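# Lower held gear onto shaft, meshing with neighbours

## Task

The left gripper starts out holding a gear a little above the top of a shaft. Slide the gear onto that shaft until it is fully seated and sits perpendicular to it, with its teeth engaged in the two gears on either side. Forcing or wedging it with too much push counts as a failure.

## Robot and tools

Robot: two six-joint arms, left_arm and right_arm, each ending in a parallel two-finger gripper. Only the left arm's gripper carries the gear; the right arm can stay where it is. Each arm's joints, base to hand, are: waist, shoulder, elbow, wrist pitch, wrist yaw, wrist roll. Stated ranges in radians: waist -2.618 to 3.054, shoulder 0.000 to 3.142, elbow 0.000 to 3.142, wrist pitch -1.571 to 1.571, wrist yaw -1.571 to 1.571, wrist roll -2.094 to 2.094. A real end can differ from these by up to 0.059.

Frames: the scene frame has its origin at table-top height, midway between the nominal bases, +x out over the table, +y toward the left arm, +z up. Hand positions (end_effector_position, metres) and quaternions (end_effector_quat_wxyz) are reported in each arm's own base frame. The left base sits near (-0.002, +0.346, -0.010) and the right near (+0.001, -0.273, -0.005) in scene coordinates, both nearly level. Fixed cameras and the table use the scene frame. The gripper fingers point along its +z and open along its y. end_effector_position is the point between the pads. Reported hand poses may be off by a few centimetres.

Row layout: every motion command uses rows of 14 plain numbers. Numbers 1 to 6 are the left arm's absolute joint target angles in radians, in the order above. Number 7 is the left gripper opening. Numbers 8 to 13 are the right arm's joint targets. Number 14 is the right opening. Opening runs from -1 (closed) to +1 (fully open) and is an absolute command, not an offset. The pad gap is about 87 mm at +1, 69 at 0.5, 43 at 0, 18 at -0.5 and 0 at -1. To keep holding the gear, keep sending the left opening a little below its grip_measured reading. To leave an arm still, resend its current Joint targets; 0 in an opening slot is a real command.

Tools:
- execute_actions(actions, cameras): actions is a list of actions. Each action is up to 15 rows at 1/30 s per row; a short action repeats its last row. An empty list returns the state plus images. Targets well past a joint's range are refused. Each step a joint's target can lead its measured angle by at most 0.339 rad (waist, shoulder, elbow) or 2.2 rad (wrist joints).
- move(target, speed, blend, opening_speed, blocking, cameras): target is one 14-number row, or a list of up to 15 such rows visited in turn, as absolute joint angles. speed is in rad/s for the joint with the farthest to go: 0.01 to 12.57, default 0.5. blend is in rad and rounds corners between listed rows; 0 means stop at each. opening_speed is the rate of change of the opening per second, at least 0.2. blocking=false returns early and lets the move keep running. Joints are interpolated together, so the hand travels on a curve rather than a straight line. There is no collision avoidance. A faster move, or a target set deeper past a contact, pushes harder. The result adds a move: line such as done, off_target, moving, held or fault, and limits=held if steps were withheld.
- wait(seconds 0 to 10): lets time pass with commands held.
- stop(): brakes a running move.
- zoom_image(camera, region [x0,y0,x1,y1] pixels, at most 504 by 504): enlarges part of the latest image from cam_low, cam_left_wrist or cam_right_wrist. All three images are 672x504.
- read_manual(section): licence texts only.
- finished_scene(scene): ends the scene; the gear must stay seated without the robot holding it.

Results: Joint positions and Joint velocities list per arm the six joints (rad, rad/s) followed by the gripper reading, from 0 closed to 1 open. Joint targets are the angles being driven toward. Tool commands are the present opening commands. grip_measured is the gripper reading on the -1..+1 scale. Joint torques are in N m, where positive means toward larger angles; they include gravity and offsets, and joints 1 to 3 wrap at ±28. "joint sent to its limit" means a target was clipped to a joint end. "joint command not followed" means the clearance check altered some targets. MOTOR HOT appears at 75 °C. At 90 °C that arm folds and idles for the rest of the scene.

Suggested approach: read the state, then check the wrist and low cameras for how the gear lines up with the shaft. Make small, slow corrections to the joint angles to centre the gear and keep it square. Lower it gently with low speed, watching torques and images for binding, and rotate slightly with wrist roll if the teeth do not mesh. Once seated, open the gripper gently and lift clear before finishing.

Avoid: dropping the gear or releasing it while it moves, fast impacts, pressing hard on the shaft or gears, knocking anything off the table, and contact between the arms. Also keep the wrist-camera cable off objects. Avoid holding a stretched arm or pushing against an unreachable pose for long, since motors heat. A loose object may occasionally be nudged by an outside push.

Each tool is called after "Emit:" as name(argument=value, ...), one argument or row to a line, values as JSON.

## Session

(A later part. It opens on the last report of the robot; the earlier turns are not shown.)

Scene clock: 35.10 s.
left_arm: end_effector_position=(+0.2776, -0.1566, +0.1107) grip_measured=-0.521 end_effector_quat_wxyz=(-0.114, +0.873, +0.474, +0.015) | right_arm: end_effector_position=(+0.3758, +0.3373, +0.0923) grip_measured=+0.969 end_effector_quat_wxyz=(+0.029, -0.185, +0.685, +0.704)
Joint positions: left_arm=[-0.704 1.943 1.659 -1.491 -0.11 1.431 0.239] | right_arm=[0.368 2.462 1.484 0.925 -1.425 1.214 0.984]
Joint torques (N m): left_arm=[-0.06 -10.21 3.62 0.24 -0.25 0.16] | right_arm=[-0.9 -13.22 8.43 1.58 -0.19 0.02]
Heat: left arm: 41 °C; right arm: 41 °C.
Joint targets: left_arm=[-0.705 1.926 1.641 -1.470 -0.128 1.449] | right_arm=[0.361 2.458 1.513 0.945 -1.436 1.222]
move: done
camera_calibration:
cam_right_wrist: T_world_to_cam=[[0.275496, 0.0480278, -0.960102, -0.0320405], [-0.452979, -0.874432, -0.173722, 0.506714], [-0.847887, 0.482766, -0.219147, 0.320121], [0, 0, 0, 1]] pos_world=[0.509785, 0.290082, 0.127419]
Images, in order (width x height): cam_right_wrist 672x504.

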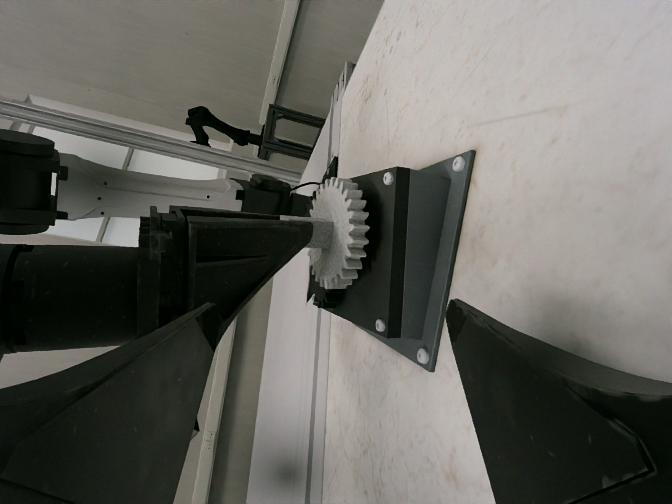

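Emit:
wait(
  seconds=0,
  cameras=["cam_left_wrist"],
)

Emit:
zoom_image(
  camera="cam_left_wrist",
  region=[345, 60, 475, 200],
)

Emit:
zoom_image(
  camera="cam_left_wrist",
  region=[385, 180, 515, 290],
)

Emit:
zoom_image(
  camera="cam_left_wrist",
  region=[216, 156, 431, 316],
)

Scene clock: 35.30 s.
left_arm: end_effector_position=(+0.2775, -0.1566, +0.1107) grip_measured=-0.521 end_effector_quat_wxyz=(-0.115, +0.873, +0.474, +0.015) | right_arm: end_effector_position=(+0.3758, +0.3373, +0.0923) grip_measured=+0.969 end_effector_quat_wxyz=(+0.029, -0.185, +0.685, +0.704)
Joint positions: left_arm=[-0.704 1.943 1.659 -1.491 -0.11 1.432 0.239] | right_arm=[0.368 2.462 1.484 0.925 -1.425 1.214 0.984]
Joint torques (N m): left_arm=[-0.06 -10.21 3.62 0.25 -0.25 0.17] | right_arm=[-0.9 -13.2 8.42 1.58 -0.19 0.02]
Heat: left arm: 42 °C; right arm: 41 °C.
Joint targets: left_arm=[-0.705 1.926 1.641 -1.470 -0.128 1.449] | right_arm=[0.361 2.458 1.513 0.945 -1.436 1.222]
Tool commands: left_gripper/opening=-1.0 right_gripper/opening=+1.0
camera_calibration:
cam_left_wrist: T_world_to_cam=[[-0.840334, 0.512888, 0.175456, 0.288055], [0.394823, 0.357337, 0.846419, -0.127292], [0.371421, 0.780548, -0.502783, 0.218861], [0, 0, 0, 1]] pos_world=[0.21103, -0.273085, 0.167241]
Images, in order (width x height): cam_left_wrist 672x504.

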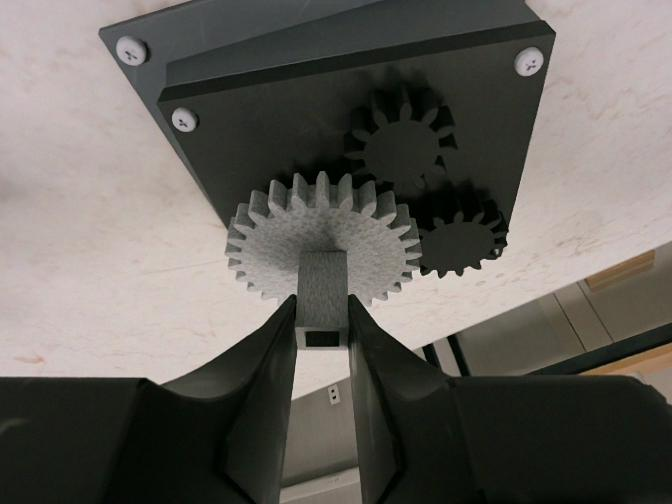

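Scaled by 3.600 from the camera's 672x504 image, which has a finer 960x720 frame.

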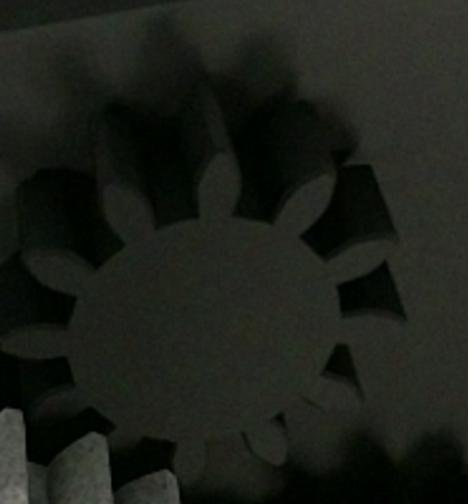

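Scaled by 3.877 from the camera's 672x504 image, which has a finer 960x720 frame.

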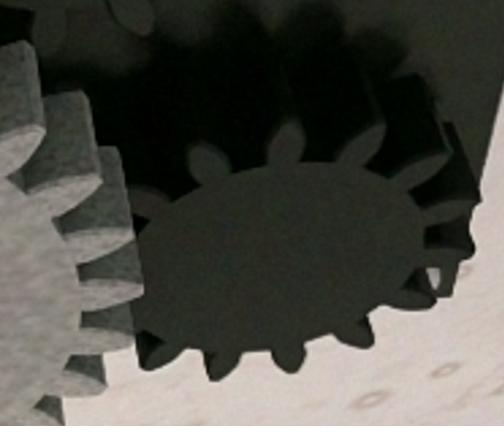

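Scaled by 2.344 from the camera's 672x504 image, which has a finer 960x720 frame.

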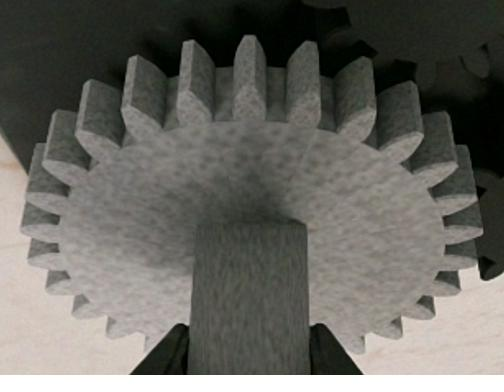

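Emit:
move(
  target=[
    [-0.710,1.934,1.688,-1.500,-0.128,1.449,-1,0.361,2.458,1.513,0.945,-1.436,1.222,1],
    [-0.712,1.929,1.685,-1.500,-0.128,1.468,-1,0.361,2.458,1.513,0.945,-1.436,1.222,1],
    [-0.710,1.929,1.634,-1.462,-0.128,1.466,-1,0.361,2.458,1.513,0.945,-1.436,1.222,1],
  ],
  speed=0.06,
  cameras=["cam_right_wrist"],
)

Scene clock: 39.90 s.
left_arm: end_effector_position=(+0.2776, -0.1570, +0.1104) grip_measured=-0.521 end_effector_quat_wxyz=(-0.117, +0.879, +0.462, +0.014) | right_arm: end_effector_position=(+0.3758, +0.3373, +0.0923) grip_measured=+0.969 end_effector_quat_wxyz=(+0.029, -0.185, +0.685, +0.704)
Joint positions: left_arm=[-0.707 1.943 1.657 -1.493 -0.112 1.455 0.239] | right_arm=[0.368 2.462 1.484 0.925 -1.425 1.214 0.984]
Joint torques (N m): left_arm=[-0.28 -9.94 3.19 0.33 -0.23 0.11] | right_arm=[-0.9 -13.19 8.43 1.58 -0.19 0.02]
Heat: left arm: 43 °C; right arm: 43 °C.
Joint targets: left_arm=[-0.710 1.929 1.634 -1.462 -0.128 1.466] | right_arm=[0.361 2.458 1.513 0.945 -1.436 1.222]
move: done
camera_calibration:
cam_right_wrist: T_world_to_cam=[[0.275496, 0.0480278, -0.960102, -0.0320405], [-0.452979, -0.874432, -0.173722, 0.506714], [-0.847887, 0.482766, -0.219147, 0.320121], [0, 0, 0, 1]] pos_world=[0.509785, 0.290082, 0.127419]
Images, in order (width x height): cam_right_wrist 672x504.

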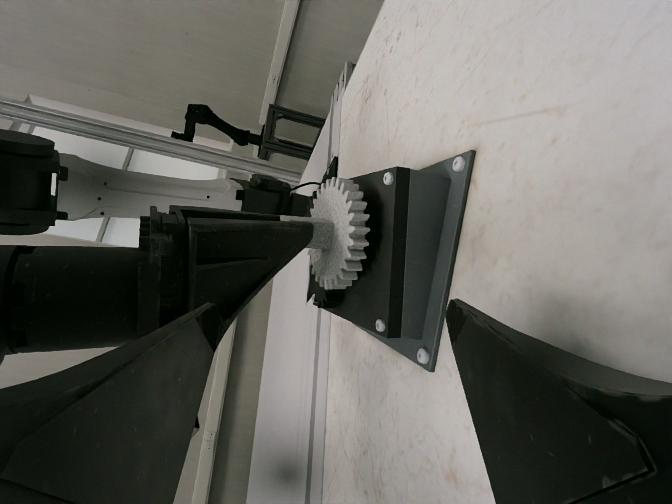

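Emit:
wait(
  seconds=0,
  cameras=["cam_left_wrist"],
)

Emit:
zoom_image(
  camera="cam_left_wrist",
  region=[345, 60, 475, 200],
)

Emit:
zoom_image(
  camera="cam_left_wrist",
  region=[385, 170, 515, 280],
)

Emit:
zoom_image(
  camera="cam_left_wrist",
  region=[360, 160, 430, 220],
)

Scene clock: 40.10 s.
left_arm: end_effector_position=(+0.2776, -0.1570, +0.1104) grip_measured=-0.521 end_effector_quat_wxyz=(-0.117, +0.879, +0.462, +0.014) | right_arm: end_effector_position=(+0.3758, +0.3373, +0.0923) grip_measured=+0.969 end_effector_quat_wxyz=(+0.029, -0.185, +0.685, +0.704)
Joint positions: left_arm=[-0.707 1.943 1.657 -1.493 -0.112 1.455 0.239] | right_arm=[0.368 2.462 1.484 0.925 -1.425 1.214 0.984]
Joint torques (N m): left_arm=[-0.29 -9.96 3.21 0.33 -0.23 0.11] | right_arm=[-0.9 -13.2 8.44 1.57 -0.19 0.02]
Heat: left arm: 43 °C; right arm: 43 °C.
Joint targets: left_arm=[-0.710 1.929 1.634 -1.462 -0.128 1.466] | right_arm=[0.361 2.458 1.513 0.945 -1.436 1.222]
Tool commands: left_gripper/opening=-1.0 right_gripper/opening=+1.0
camera_calibration:
cam_left_wrist: T_world_to_cam=[[-0.825756, 0.533996, 0.181594, 0.286954], [0.408906, 0.345017, 0.844843, -0.132579], [0.388489, 0.771888, -0.503254, 0.212922], [0, 0, 0, 1]] pos_world=[0.208448, -0.271842, 0.167053]
Images, in order (width x height): cam_left_wrist 672x504.

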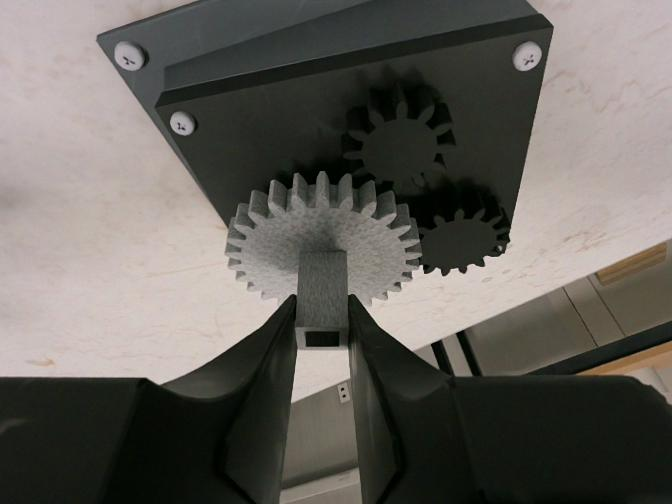

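Scaled by 3.600 from the camera's 672x504 image, which has a finer 960x720 frame.

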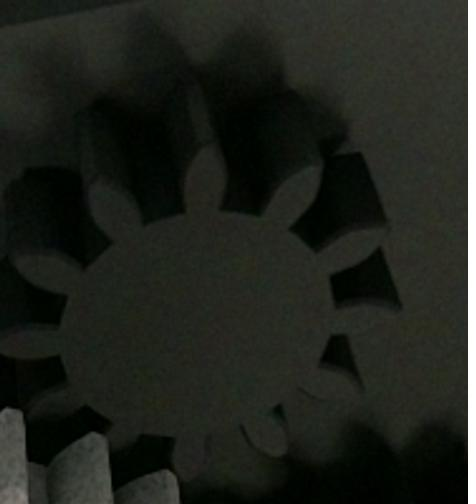

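Scaled by 3.877 from the camera's 672x504 image, which has a finer 960x720 frame.

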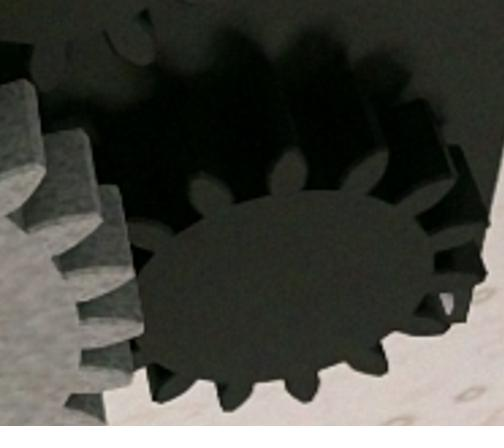

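Scaled by 7.200 from the camera's 672x504 image, which has a finer 960x720 frame.

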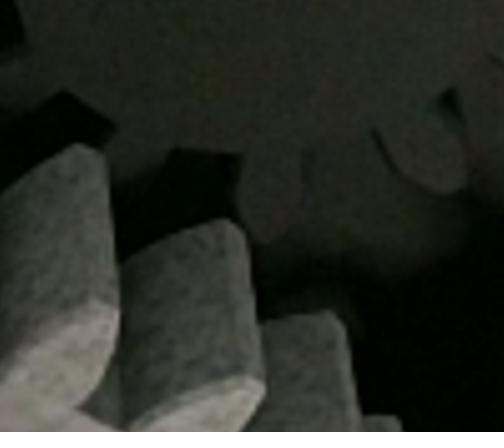

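Emit:
move(
  target=[
    [-0.710,1.935,1.700,-1.510,-0.128,1.466,-1,0.361,2.458,1.513,0.945,-1.436,1.222,1],
    [-0.712,1.930,1.698,-1.510,-0.128,1.497,-1,0.361,2.458,1.513,0.945,-1.436,1.222,1],
  ],
  speed=0.08,
  cameras=["cam_left_wrist"],
)

Emit:
zoom_image(
  camera="cam_left_wrist",
  region=[330, 60, 470, 200],
)

Emit:
zoom_image(
  camera="cam_left_wrist",
  region=[385, 170, 515, 280],
)

Scene clock: 43.53 s.
left_arm: end_effector_position=(+0.2782, -0.1581, +0.1148) grip_measured=-0.521 end_effector_quat_wxyz=(-0.116, +0.885, +0.450, +0.011) | right_arm: end_effector_position=(+0.3758, +0.3373, +0.0923) grip_measured=+0.969 end_effector_quat_wxyz=(+0.029, -0.185, +0.685, +0.704)
Joint positions: left_arm=[-0.707 1.943 1.676 -1.512 -0.109 1.483 0.239] | right_arm=[0.368 2.462 1.484 0.925 -1.425 1.214 0.984]
Joint torques (N m): left_arm=[-0.49 -9.87 6.78 0.04 -0.25 0.12] | right_arm=[-0.9 -13.22 8.43 1.58 -0.19 0.02]
Motor temperatures (°C): left_arm=[25 44 37 26 22 24 26] | right_arm=[22 44 36 29 26 22 25]
Heat: left arm: 44 °C; right arm: 44 °C.
Joint targets: left_arm=[-0.712 1.930 1.698 -1.510 -0.128 1.497] | right_arm=[0.361 2.458 1.513 0.945 -1.436 1.222]
move: done
camera_calibration:
cam_left_wrist: T_world_to_cam=[[-0.809815, 0.556539, 0.185646, 0.286012], [0.424874, 0.338117, 0.839738, -0.141077], [0.404577, 0.758908, -0.510271, 0.210069], [0, 0, 0, 1]] pos_world=[0.206568, -0.270899, 0.172563]
Images, in order (width x height): cam_left_wrist 672x504.

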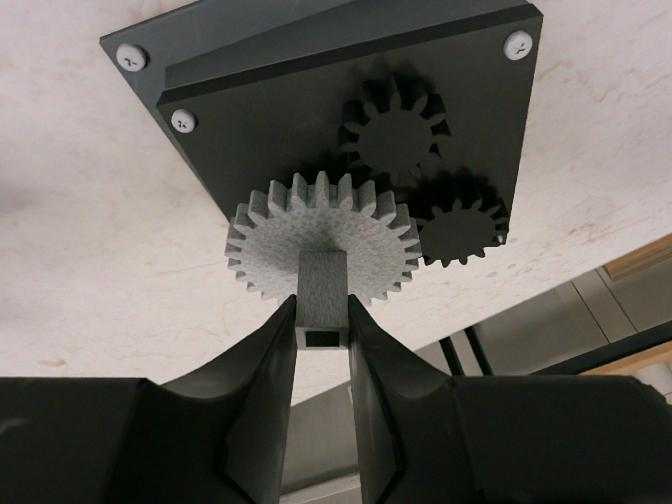

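Scaled by 3.600 from the camera's 672x504 image, which has a finer 960x720 frame.

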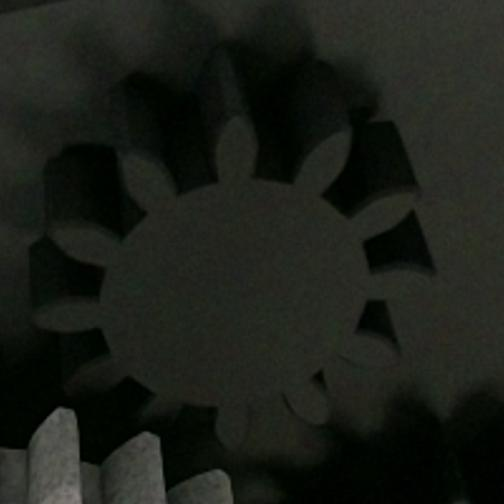

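Scaled by 3.877 from the camera's 672x504 image, which has a finer 960x720 frame.

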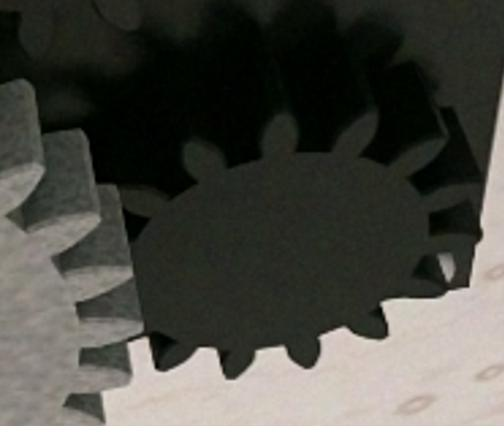

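Emit:
move(
  target=[
    [-0.710,1.929,1.630,-1.462,-0.126,1.495,-1,0.361,2.458,1.513,0.945,-1.436,1.222,1],
  ],
  speed=0.06,
  cameras=["cam_left_wrist"],
)

Emit:
zoom_image(
  camera="cam_left_wrist",
  region=[330, 60, 470, 200],
)

Emit:
zoom_image(
  camera="cam_left_wrist",
  region=[385, 170, 515, 280],
)

Scene clock: 45.30 s.
left_arm: end_effector_position=(+0.2777, -0.1573, +0.1102) grip_measured=-0.521 end_effector_quat_wxyz=(-0.116, +0.886, +0.450, +0.012) | right_arm: end_effector_position=(+0.3758, +0.3373, +0.0923) grip_measured=+0.969 end_effector_quat_wxyz=(+0.029, -0.185, +0.685, +0.704)
Joint positions: left_arm=[-0.707 1.939 1.653 -1.492 -0.111 1.484 0.239] | right_arm=[0.368 2.462 1.484 0.925 -1.425 1.214 0.984]
Joint torques (N m): left_arm=[-0.29 -9.61 3.28 0.32 -0.22 0.11] | right_arm=[-0.91 -13.22 8.42 1.58 -0.19 0.02]
Heat: left arm: 45 °C; right arm: 45 °C.
Joint targets: left_arm=[-0.710 1.929 1.630 -1.462 -0.126 1.495] | right_arm=[0.361 2.458 1.513 0.945 -1.436 1.222]
move: done
camera_calibration:
cam_left_wrist: T_world_to_cam=[[-0.809217, 0.557547, 0.185227, 0.285974], [0.424317, 0.336573, 0.840639, -0.137464], [0.406353, 0.758854, -0.508938, 0.206653], [0, 0, 0, 1]] pos_world=[0.205769, -0.269997, 0.167761]
Images, in order (width x height): cam_left_wrist 672x504.

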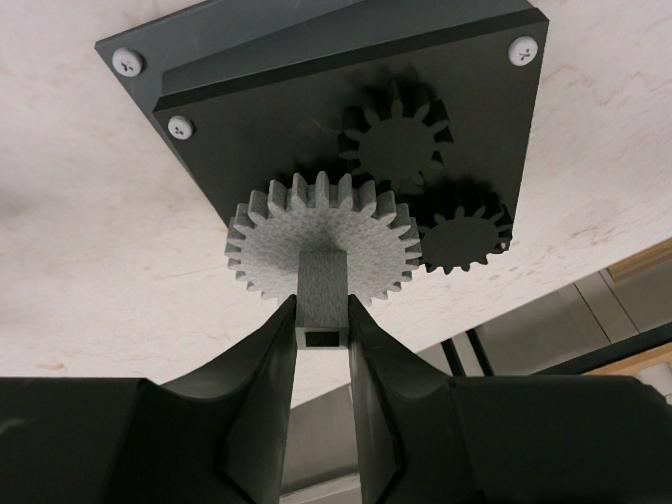

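Scaled by 3.600 from the camera's 672x504 image, which has a finer 960x720 frame.

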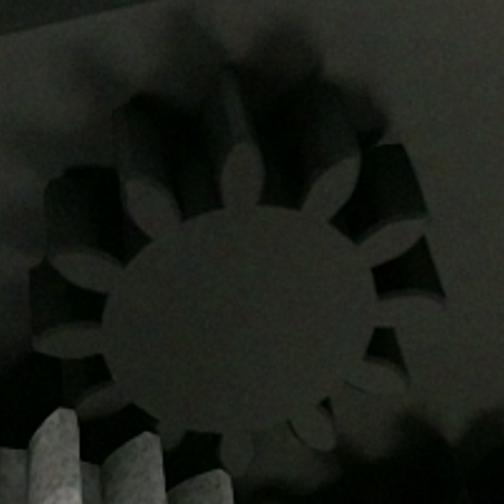

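Scaled by 3.877 from the camera's 672x504 image, which has a finer 960x720 frame.

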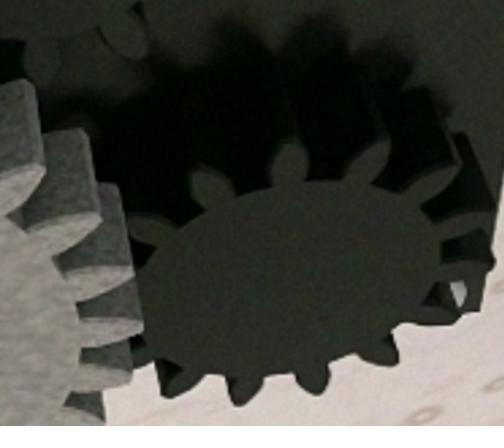

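Emit:
wait(
  seconds=0,
  cameras=["cam_right_wrist"],
)

Emit:
zoom_image(
  camera="cam_right_wrist",
  region=[300, 260, 370, 320],
)

Emit:
zoom_image(
  camera="cam_right_wrist",
  region=[300, 165, 400, 265],
)

Scene clock: 45.47 s.
left_arm: end_effector_position=(+0.2777, -0.1573, +0.1102) grip_measured=-0.521 end_effector_quat_wxyz=(-0.116, +0.886, +0.450, +0.012) | right_arm: end_effector_position=(+0.3758, +0.3373, +0.0923) grip_measured=+0.969 end_effector_quat_wxyz=(+0.029, -0.185, +0.685, +0.704)
Joint positions: left_arm=[-0.707 1.939 1.653 -1.492 -0.111 1.484 0.239] | right_arm=[0.368 2.462 1.484 0.925 -1.425 1.214 0.984]
Joint torques (N m): left_arm=[-0.28 -9.61 3.26 0.32 -0.22 0.11] | right_arm=[-0.9 -13.2 8.42 1.57 -0.2 0.02]
Heat: left arm: 45 °C; right arm: 45 °C.
Joint targets: left_arm=[-0.710 1.929 1.630 -1.462 -0.126 1.495] | right_arm=[0.361 2.458 1.513 0.945 -1.436 1.222]
Tool commands: left_gripper/opening=-1.0 right_gripper/opening=+1.0
camera_calibration:
cam_right_wrist: T_world_to_cam=[[0.275496, 0.0480278, -0.960102, -0.0320405], [-0.452979, -0.874432, -0.173722, 0.506714], [-0.847887, 0.482766, -0.219147, 0.320121], [0, 0, 0, 1]] pos_world=[0.509785, 0.290082, 0.127419]
Images, in order (width x height): cam_right_wrist 672x504.

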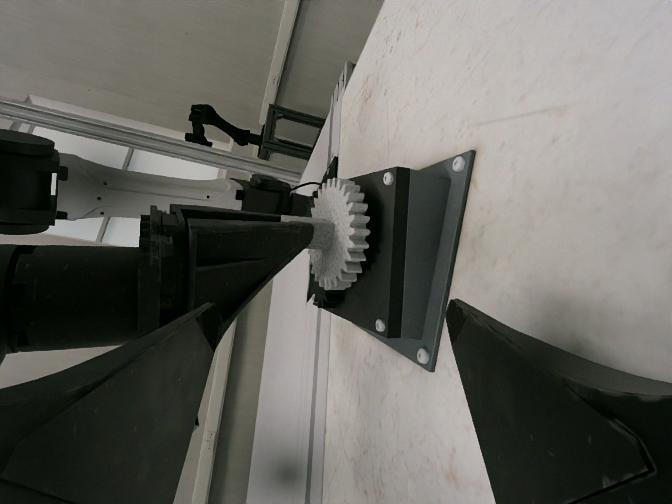

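Scaled by 7.200 from the camera's 672x504 image, which has a finer 960x720 frame.

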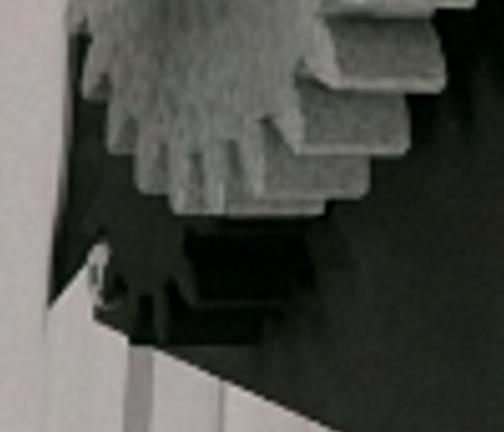

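Scaled by 5.040 from the camera's 672x504 image, which has a finer 960x720 frame.

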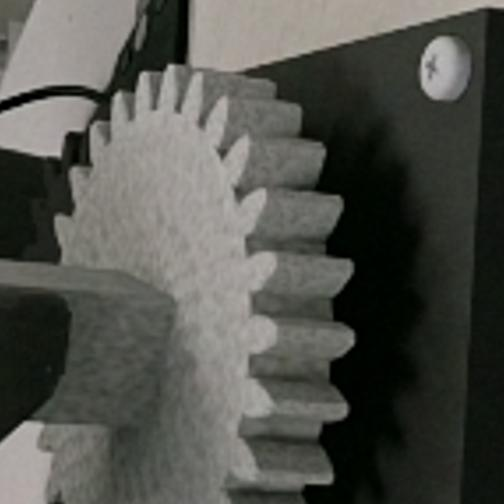

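Emit:
move(
  target=[
    [-0.708,1.956,1.636,-1.460,-0.126,1.424,-1,0.361,2.458,1.513,0.945,-1.436,1.222,1],
  ],
  speed=0.06,
)

Scene clock: 48.07 s.
left_arm: end_effector_position=(+0.2767, -0.1564, +0.1105) grip_measured=-0.521 end_effector_quat_wxyz=(-0.115, +0.874, +0.471, +0.016) | right_arm: end_effector_position=(+0.3758, +0.3373, +0.0923) grip_measured=+0.969 end_effector_quat_wxyz=(+0.029, -0.185, +0.685, +0.704)
Joint positions: left_arm=[-0.707 1.939 1.653 -1.489 -0.112 1.435 0.239] | right_arm=[0.368 2.462 1.484 0.925 -1.425 1.214 0.984]
Joint torques (N m): left_arm=[-0.09 -7.43 3.75 0.32 -0.21 -0.11] | right_arm=[-0.9 -13.2 8.43 1.57 -0.2 0.02]
Heat: left arm: 44 °C; right arm: 46 °C.
Joint targets: left_arm=[-0.708 1.956 1.636 -1.460 -0.126 1.424] | right_arm=[0.361 2.458 1.513 0.945 -1.436 1.222]
move: done

Emit:
move(
  target=[
    [-0.708,1.948,1.624,-1.450,-0.126,1.40,-1,0.361,2.458,1.513,0.945,-1.436,1.222,1],
    [-0.710,1.928,1.620,-1.450,-0.126,1.50,-1,0.361,2.458,1.513,0.945,-1.436,1.222,1],
  ],
  speed=0.1,
  cameras=["cam_left_wrist"],
)

Emit:
zoom_image(
  camera="cam_left_wrist",
  region=[330, 60, 470, 200],
)

Emit:
zoom_image(
  camera="cam_left_wrist",
  region=[385, 170, 515, 280],
)

Scene clock: 50.63 s.
left_arm: end_effector_position=(+0.2784, -0.1563, +0.1082) grip_measured=-0.521 end_effector_quat_wxyz=(-0.117, +0.885, +0.450, +0.015) | right_arm: end_effector_position=(+0.3758, +0.3373, +0.0923) grip_measured=+0.969 end_effector_quat_wxyz=(+0.029, -0.185, +0.685, +0.704)
Joint positions: left_arm=[-0.707 1.937 1.641 -1.48 -0.118 1.483 0.239] | right_arm=[0.368 2.462 1.484 0.925 -1.425 1.214 0.984]
Joint torques (N m): left_arm=[-0.28 -9.5 3.38 0.32 -0.16 0.15] | right_arm=[-0.9 -13.2 8.43 1.57 -0.19 0.02]
Heat: left arm: 44 °C; right arm: 47 °C.
Joint targets: left_arm=[-0.710 1.928 1.620 -1.450 -0.126 1.500] | right_arm=[0.361 2.458 1.513 0.945 -1.436 1.222]
move: done
camera_calibration:
cam_left_wrist: T_world_to_cam=[[-0.809762, 0.557622, 0.182599, 0.286857], [0.419656, 0.332893, 0.844435, -0.13616], [0.41009, 0.760421, -0.503574, 0.20326], [0, 0, 0, 1]] pos_world=[0.206071, -0.269195, 0.164955]
Images, in order (width x height): cam_left_wrist 672x504.

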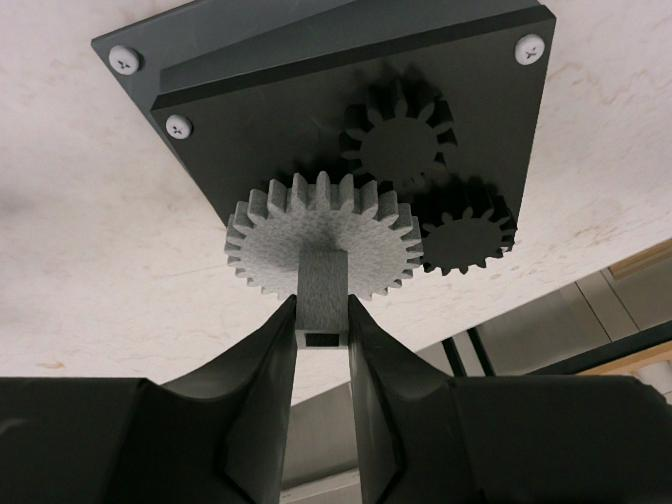

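Scaled by 3.600 from the camera's 672x504 image, which has a finer 960x720 frame.

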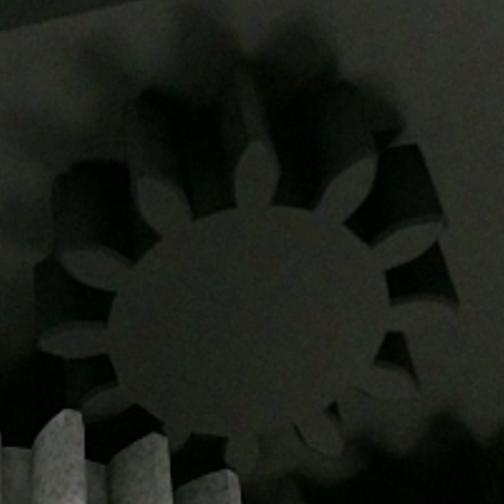

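Scaled by 3.877 from the camera's 672x504 image, which has a finer 960x720 frame.

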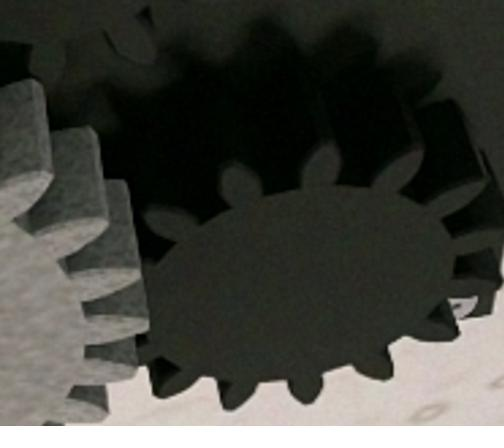

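Emit:
zoom_image(
  camera="cam_left_wrist",
  region=[216, 156, 431, 316],
)

Emit:
wait(
  seconds=0,
  cameras=["cam_right_wrist"],
)

Emit:
zoom_image(
  camera="cam_right_wrist",
  region=[285, 165, 415, 345],
)

Scaled by 2.344 from the camera's 672x504 image, which has a finer 960x720 frame.

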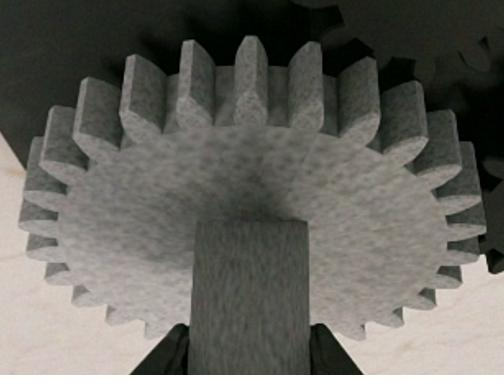

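Scene clock: 51.57 s.
left_arm: end_effector_position=(+0.2784, -0.1564, +0.1082) grip_measured=-0.521 end_effector_quat_wxyz=(-0.117, +0.886, +0.449, +0.015) | right_arm: end_effector_position=(+0.3758, +0.3373, +0.0923) grip_measured=+0.969 end_effector_quat_wxyz=(+0.029, -0.185, +0.685, +0.704)
Joint positions: left_arm=[-0.707 1.937 1.641 -1.48 -0.118 1.484 0.239] | right_arm=[0.368 2.462 1.484 0.925 -1.425 1.214 0.984]
Joint torques (N m): left_arm=[-0.28 -9.51 3.38 0.32 -0.16 0.16] | right_arm=[-0.9 -13.2 8.43 1.58 -0.19 0.01]
Heat: left arm: 44 °C; right arm: 47 °C.
Joint targets: left_arm=[-0.710 1.928 1.620 -1.450 -0.126 1.500] | right_arm=[0.361 2.458 1.513 0.945 -1.436 1.222]
Tool commands: left_gripper/opening=-1.0 right_gripper/opening=+1.0
camera_calibration:
cam_right_wrist: T_world_to_cam=[[0.275496, 0.0480278, -0.960102, -0.0320405], [-0.452979, -0.874432, -0.173722, 0.506714], [-0.847887, 0.482766, -0.219147, 0.320121], [0, 0, 0, 1]] pos_world=[0.509785, 0.290082, 0.127419]
Images, in order (width x height): cam_right_wrist 672x504.

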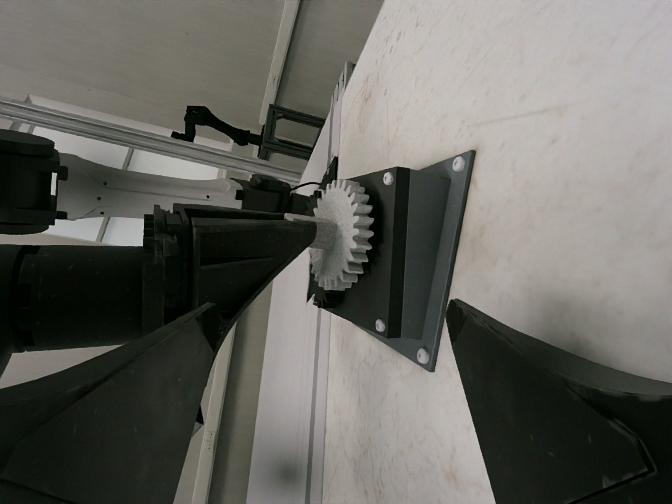

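Scaled by 2.800 from the camera's 672x504 image, which has a finer 960x720 frame.

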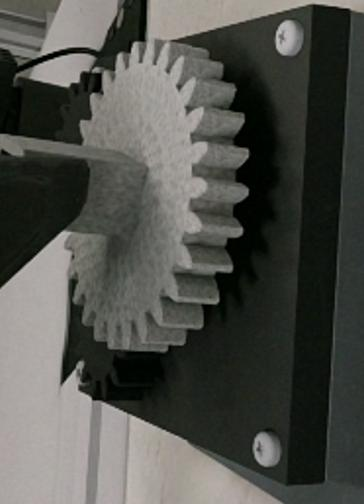

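Emit:
move(
  target=[
    [-0.710,1.940,1.684,-1.496,-0.128,1.496,-1,0.361,2.458,1.513,0.945,-1.436,1.222,1],
    [-0.709,1.950,1.688,-1.496,-0.128,1.440,-1,0.361,2.458,1.513,0.945,-1.436,1.222,1],
    [-0.709,1.942,1.628,-1.452,-0.126,1.443,-1,0.361,2.458,1.513,0.945,-1.436,1.222,1],
  ],
  speed=0.09,
  cameras=["cam_left_wrist"],
)

Emit:
zoom_image(
  camera="cam_left_wrist",
  region=[330, 60, 470, 200],
)

Emit:
zoom_image(
  camera="cam_left_wrist",
  region=[385, 170, 515, 280],
)

Emit:
zoom_image(
  camera="cam_left_wrist",
  region=[216, 156, 431, 316],
)

Scene clock: 55.03 s.
left_arm: end_effector_position=(+0.2780, -0.1561, +0.1077) grip_measured=-0.521 end_effector_quat_wxyz=(-0.115, +0.878, +0.465, +0.018) | right_arm: end_effector_position=(+0.3758, +0.3373, +0.0923) grip_measured=+0.969 end_effector_quat_wxyz=(+0.029, -0.185, +0.685, +0.704)
Joint positions: left_arm=[-0.707 1.937 1.639 -1.473 -0.118 1.448 0.239] | right_arm=[0.368 2.462 1.484 0.925 -1.425 1.214 0.984]
Joint torques (N m): left_arm=[-0.2 -8.39 4.21 0.26 -0.15 -0.09] | right_arm=[-0.88 -13.2 8.43 1.58 -0.19 0.02]
Heat: left arm: 45 °C; right arm: 48 °C.
Joint targets: left_arm=[-0.709 1.942 1.628 -1.452 -0.126 1.443] | right_arm=[0.361 2.458 1.513 0.945 -1.436 1.222]
move: done
camera_calibration:
cam_left_wrist: T_world_to_cam=[[-0.830244, 0.529665, 0.173636, 0.288788], [0.39869, 0.346599, 0.849067, -0.128194], [0.389539, 0.77416, -0.498934, 0.21032], [0, 0, 0, 1]] pos_world=[0.208946, -0.27135, 0.163637]
Images, in order (width x height): cam_left_wrist 672x504.

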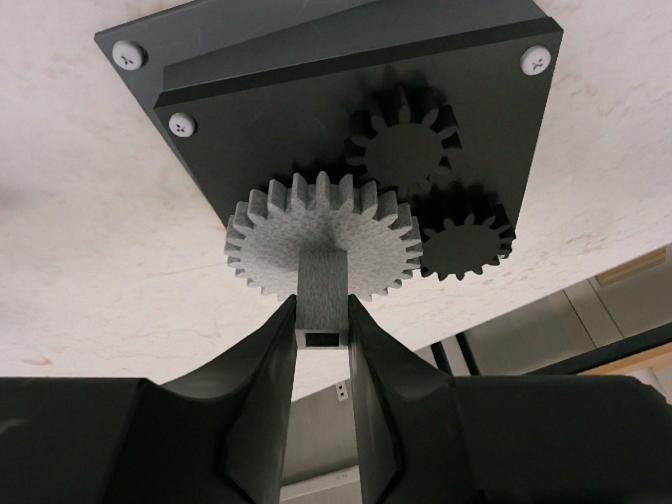

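Scaled by 3.600 from the camera's 672x504 image, which has a finer 960x720 frame.

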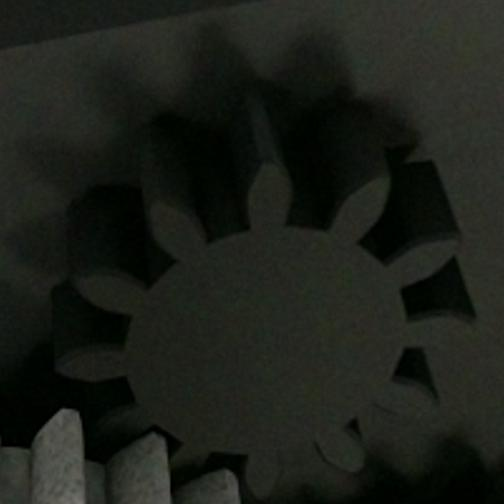

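Scaled by 3.877 from the camera's 672x504 image, which has a finer 960x720 frame.

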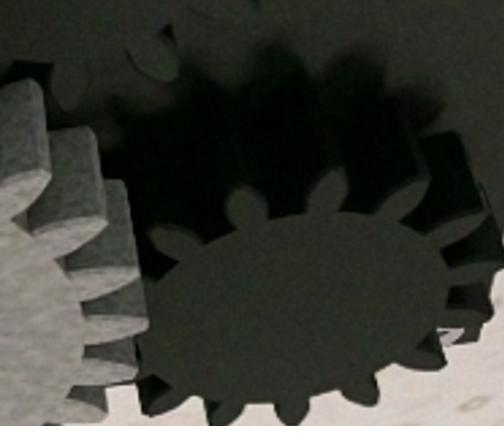

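Scaled by 2.344 from the camera's 672x504 image, which has a finer 960x720 frame.

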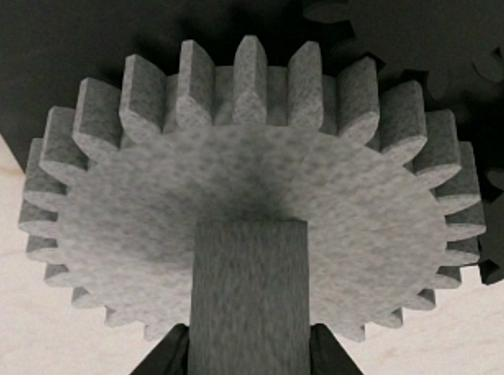

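Emit:
move(
  target=[
    [-0.707,1.938,1.603,-1.430,-0.126,1.443,-1,0.361,2.458,1.513,0.945,-1.436,1.222,1],
  ],
  speed=0.05,
)

Scene clock: 55.93 s.
left_arm: end_effector_position=(+0.2772, -0.1555, +0.1016) grip_measured=-0.521 end_effector_quat_wxyz=(-0.116, +0.878, +0.465, +0.018) | right_arm: end_effector_position=(+0.3758, +0.3373, +0.0923) grip_measured=+0.969 end_effector_quat_wxyz=(+0.029, -0.185, +0.685, +0.704)
Joint positions: left_arm=[-0.707 1.937 1.614 -1.451 -0.118 1.448 0.239] | right_arm=[0.368 2.462 1.484 0.925 -1.425 1.214 0.984]
Joint torques (N m): left_arm=[-0.01 -8.73 4.23 0.24 -0.15 -0.08] | right_arm=[-0.88 -13.19 8.43 1.57 -0.19 0.02]
Heat: left arm: 45 °C; right arm: 48 °C.
Joint targets: left_arm=[-0.707 1.938 1.603 -1.430 -0.126 1.443] | right_arm=[0.361 2.458 1.513 0.945 -1.436 1.222]
move: done

Emit:
move(
  target=[
    [-0.706,1.936,1.587,-1.416,-0.126,1.443,-1,0.361,2.458,1.513,0.945,-1.436,1.222,1],
  ],
  speed=0.04,
  cameras=["cam_right_wrist"],
)

Emit:
zoom_image(
  camera="cam_right_wrist",
  region=[285, 165, 415, 345],
)

Scene clock: 56.80 s.
left_arm: end_effector_position=(+0.2770, -0.1551, +0.1000) grip_measured=-0.521 end_effector_quat_wxyz=(-0.116, +0.877, +0.465, +0.018) | right_arm: end_effector_position=(+0.3758, +0.3373, +0.0923) grip_measured=+0.969 end_effector_quat_wxyz=(+0.029, -0.185, +0.685, +0.704)
Joint positions: left_arm=[-0.707 1.937 1.607 -1.445 -0.118 1.448 0.239] | right_arm=[0.368 2.462 1.484 0.925 -1.425 1.214 0.984]
Joint torques (N m): left_arm=[0.12 -8.87 3.48 0.32 -0.15 -0.08] | right_arm=[-0.91 -13.22 8.43 1.57 -0.19 0.02]
Motor temperatures (°C): left_arm=[25 45 37 26 22 24 26] | right_arm=[22 49 37 29 26 22 25]
Heat: left arm: 45 °C; right arm: 49 °C.
Joint targets: left_arm=[-0.706 1.936 1.587 -1.416 -0.126 1.443] | right_arm=[0.361 2.458 1.513 0.945 -1.436 1.222]
move: done
camera_calibration:
cam_right_wrist: T_world_to_cam=[[0.275496, 0.0480278, -0.960102, -0.0320405], [-0.452979, -0.874432, -0.173722, 0.506714], [-0.847887, 0.482766, -0.219147, 0.320121], [0, 0, 0, 1]] pos_world=[0.509785, 0.290082, 0.127419]
Images, in order (width x height): cam_right_wrist 672x504.

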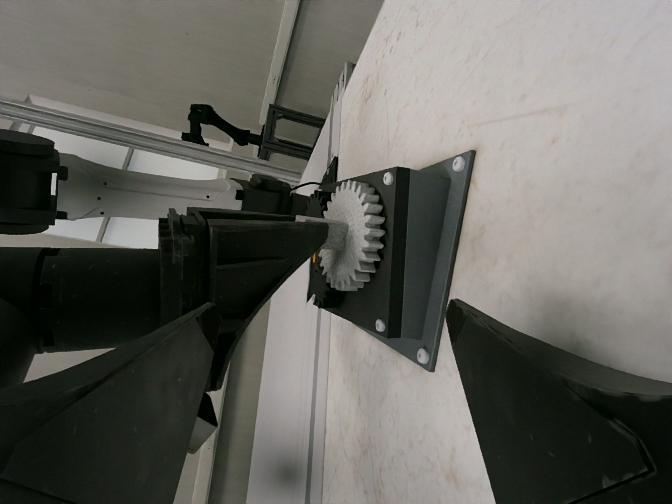

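Scaled by 2.800 from the camera's 672x504 image, which has a finer 960x720 frame.

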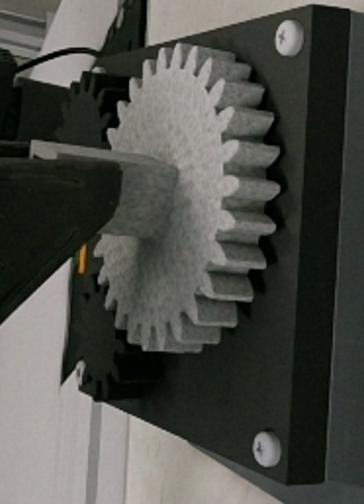

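Emit:
move(
  target=[
    [-0.705,1.936,1.574,-1.404,-0.124,1.443,-1,0.361,2.458,1.513,0.945,-1.436,1.222,1],
  ],
  speed=0.04,
  cameras=["cam_left_wrist"],
)

Emit:
zoom_image(
  camera="cam_left_wrist",
  region=[216, 100, 516, 316],
)

Scene clock: 57.97 s.
left_arm: end_effector_position=(+0.2769, -0.1550, +0.0996) grip_measured=-0.521 end_effector_quat_wxyz=(-0.115, +0.877, +0.465, +0.019) | right_arm: end_effector_position=(+0.3758, +0.3373, +0.0923) grip_measured=+0.969 end_effector_quat_wxyz=(+0.029, -0.185, +0.685, +0.704)
Joint positions: left_arm=[-0.707 1.935 1.602 -1.441 -0.119 1.448 0.239] | right_arm=[0.368 2.462 1.484 0.925 -1.425 1.214 0.984]
Joint torques (N m): left_arm=[0.18 -8.61 2.81 0.41 -0.12 -0.08] | right_arm=[-0.9 -13.2 8.43 1.57 -0.19 0.02]
Heat: left arm: 45 °C; right arm: 49 °C.
Joint targets: left_arm=[-0.705 1.936 1.574 -1.404 -0.124 1.443] | right_arm=[0.361 2.458 1.513 0.945 -1.436 1.222]
move: off_target (left_arm); left_arm: the wrist pitch is farthest, 0.037 rad from its target
camera_calibration:
cam_left_wrist: T_world_to_cam=[[-0.830472, 0.529013, 0.174532, 0.2885], [0.398719, 0.345686, 0.849426, -0.121449], [0.389024, 0.775014, -0.49801, 0.206079], [0, 0, 0, 1]] pos_world=[0.207846, -0.270351, 0.155438]
Images, in order (width x height): cam_left_wrist 672x504.

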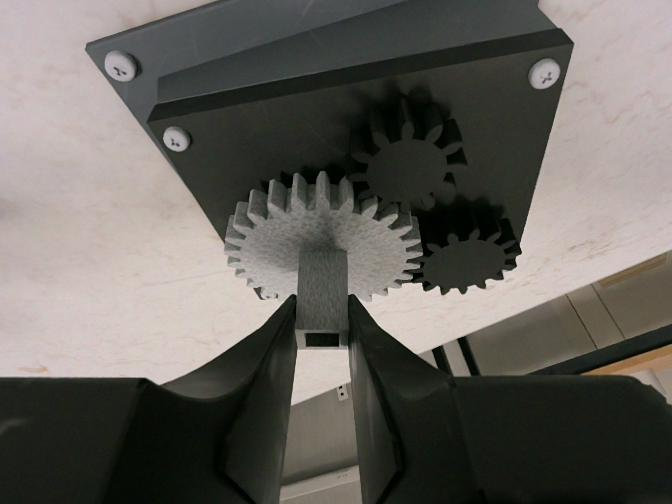

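Scaled by 1.680 from the camera's 672x504 image, which has a finer 960x720 frame.

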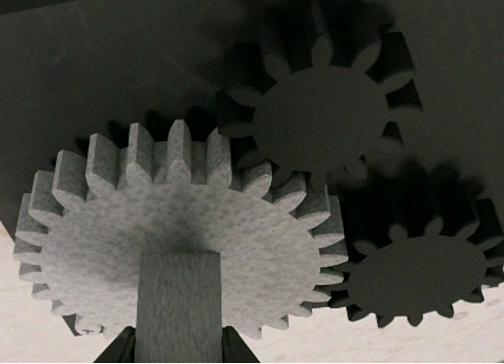

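Emit:
move(
  target=[
    [-0.707,1.936,1.602,-1.440,-0.119,1.448,0.0,0.361,2.458,1.513,0.945,-1.436,1.222,1],
  ],
  speed=0.1,
  opening_speed=0.6,
  cameras=["cam_right_wrist"],
)

Emit:
zoom_image(
  camera="cam_right_wrist",
  region=[285, 165, 415, 345],
)

Scene clock: 60.17 s.
left_arm: end_effector_position=(+0.2768, -0.1549, +0.0997) grip_measured=+0.000 end_effector_quat_wxyz=(-0.116, +0.877, +0.465, +0.019) | right_arm: end_effector_position=(+0.3758, +0.3373, +0.0923) grip_measured=+0.969 end_effector_quat_wxyz=(+0.029, -0.185, +0.685, +0.704)
Joint positions: left_arm=[-0.707 1.935 1.602 -1.441 -0.119 1.448 0.5] | right_arm=[0.368 2.462 1.484 0.925 -1.425 1.214 0.984]
Joint torques (N m): left_arm=[0.01 -8.62 5.05 0.06 -0.08 -0.02] | right_arm=[-0.9 -13.22 8.43 1.58 -0.19 0.02]
Heat: left arm: 45 °C; right arm: 50 °C.
Joint targets: left_arm=[-0.707 1.936 1.602 -1.440 -0.119 1.448] | right_arm=[0.361 2.458 1.513 0.945 -1.436 1.222]
move: done
camera_calibration:
cam_right_wrist: T_world_to_cam=[[0.275496, 0.0480278, -0.960102, -0.0320405], [-0.452979, -0.874432, -0.173722, 0.506714], [-0.847887, 0.482766, -0.219147, 0.320121], [0, 0, 0, 1]] pos_world=[0.509785, 0.290082, 0.127419]
Images, in order (width x height): cam_right_wrist 672x504.

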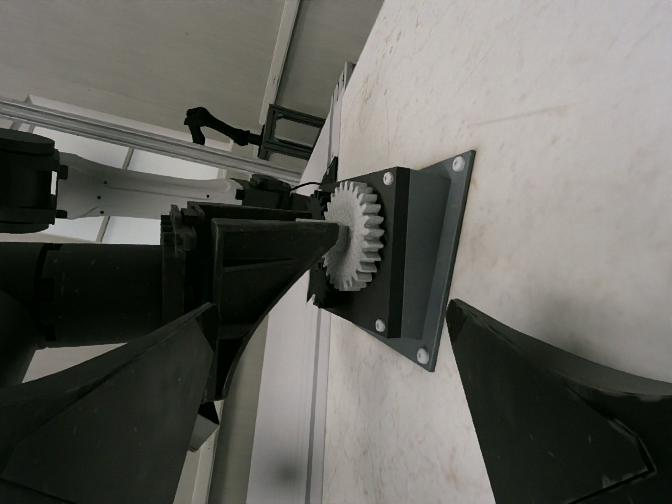

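Scaled by 2.800 from the camera's 672x504 image, which has a finer 960x720 frame.

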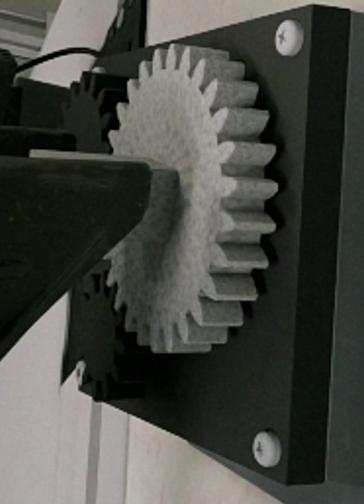

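Emit:
move(
  target=[
    [-0.720,1.966,1.768,-1.580,-0.121,1.438,0.0,0.361,2.458,1.513,0.945,-1.436,1.222,1],
  ],
  speed=0.2,
  cameras=["cam_left_wrist","cam_right_wrist"],
)

Emit:
zoom_image(
  camera="cam_right_wrist",
  region=[285, 165, 415, 345],
)

Emit:
zoom_image(
  camera="cam_left_wrist",
  region=[216, 60, 536, 320],
)

Scene clock: 61.77 s.
left_arm: end_effector_position=(+0.2813, -0.1610, +0.1319) grip_measured=+0.000 end_effector_quat_wxyz=(-0.109, +0.879, +0.464, +0.021) | right_arm: end_effector_position=(+0.3758, +0.3373, +0.0923) grip_measured=+0.969 end_effector_quat_wxyz=(+0.029, -0.185, +0.685, +0.704)
Joint positions: left_arm=[-0.712 1.947 1.75 -1.563 -0.119 1.447 0.5] | right_arm=[0.368 2.462 1.484 0.925 -1.425 1.214 0.984]
Joint torques (N m): left_arm=[-0.73 -7.3 6.52 -0.08 -0.1 -0.13] | right_arm=[-0.9 -13.22 8.42 1.58 -0.19 0.02]
Heat: left arm: 45 °C; right arm: 50 °C.
Joint targets: left_arm=[-0.720 1.966 1.768 -1.580 -0.121 1.438] | right_arm=[0.361 2.458 1.513 0.945 -1.436 1.222]
move: done
camera_calibration:
cam_left_wrist: T_world_to_cam=[[-0.829528, 0.534517, 0.161786, 0.292037], [0.391974, 0.350909, 0.850423, -0.145882], [0.397793, 0.768866, -0.500606, 0.221934], [0, 0, 0, 1]] pos_world=[0.211151, -0.275544, 0.187915]
cam_right_wrist: T_world_to_cam=[[0.275496, 0.0480278, -0.960102, -0.0320405], [-0.452979, -0.874432, -0.173722, 0.506714], [-0.847887, 0.482766, -0.219147, 0.320121], [0, 0, 0, 1]] pos_world=[0.509785, 0.290082, 0.127419]
Images, in order (width x height): cam_left_wrist 672x504, cam_right_wrist 672x504.

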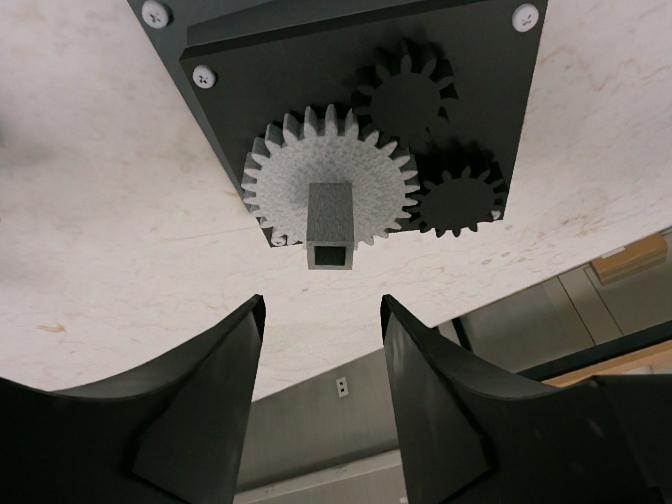

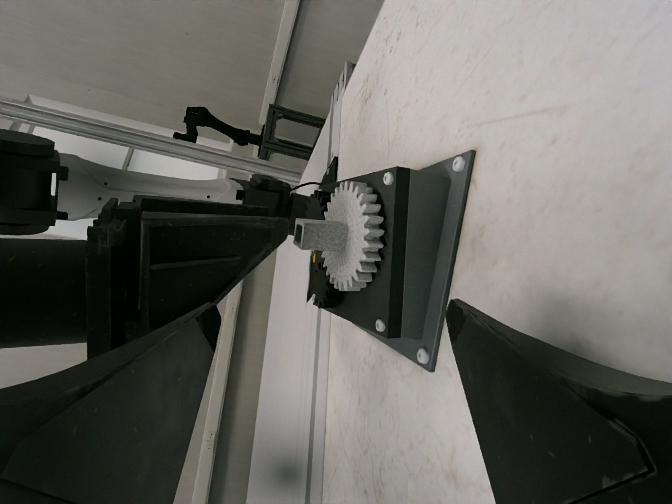

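Scaled by 2.800 from the camera's 672x504 image, which has a finer 960x720 frame.

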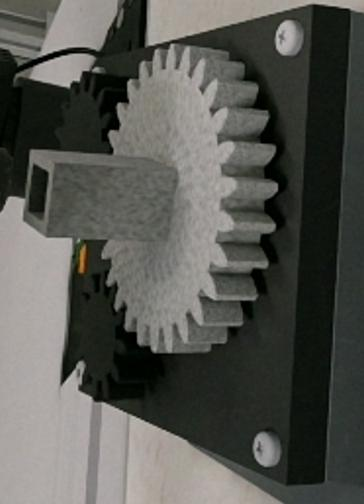

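Scaled by 1.575 from the camera's 672x504 image, which has a finer 960x720 frame.

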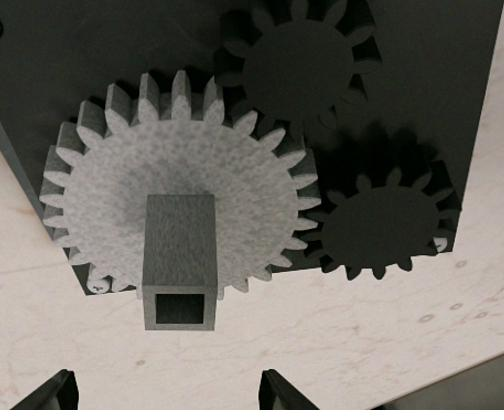

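Emit:
finished_scene(
  scene=2,
)

The scene is finished: the task was done.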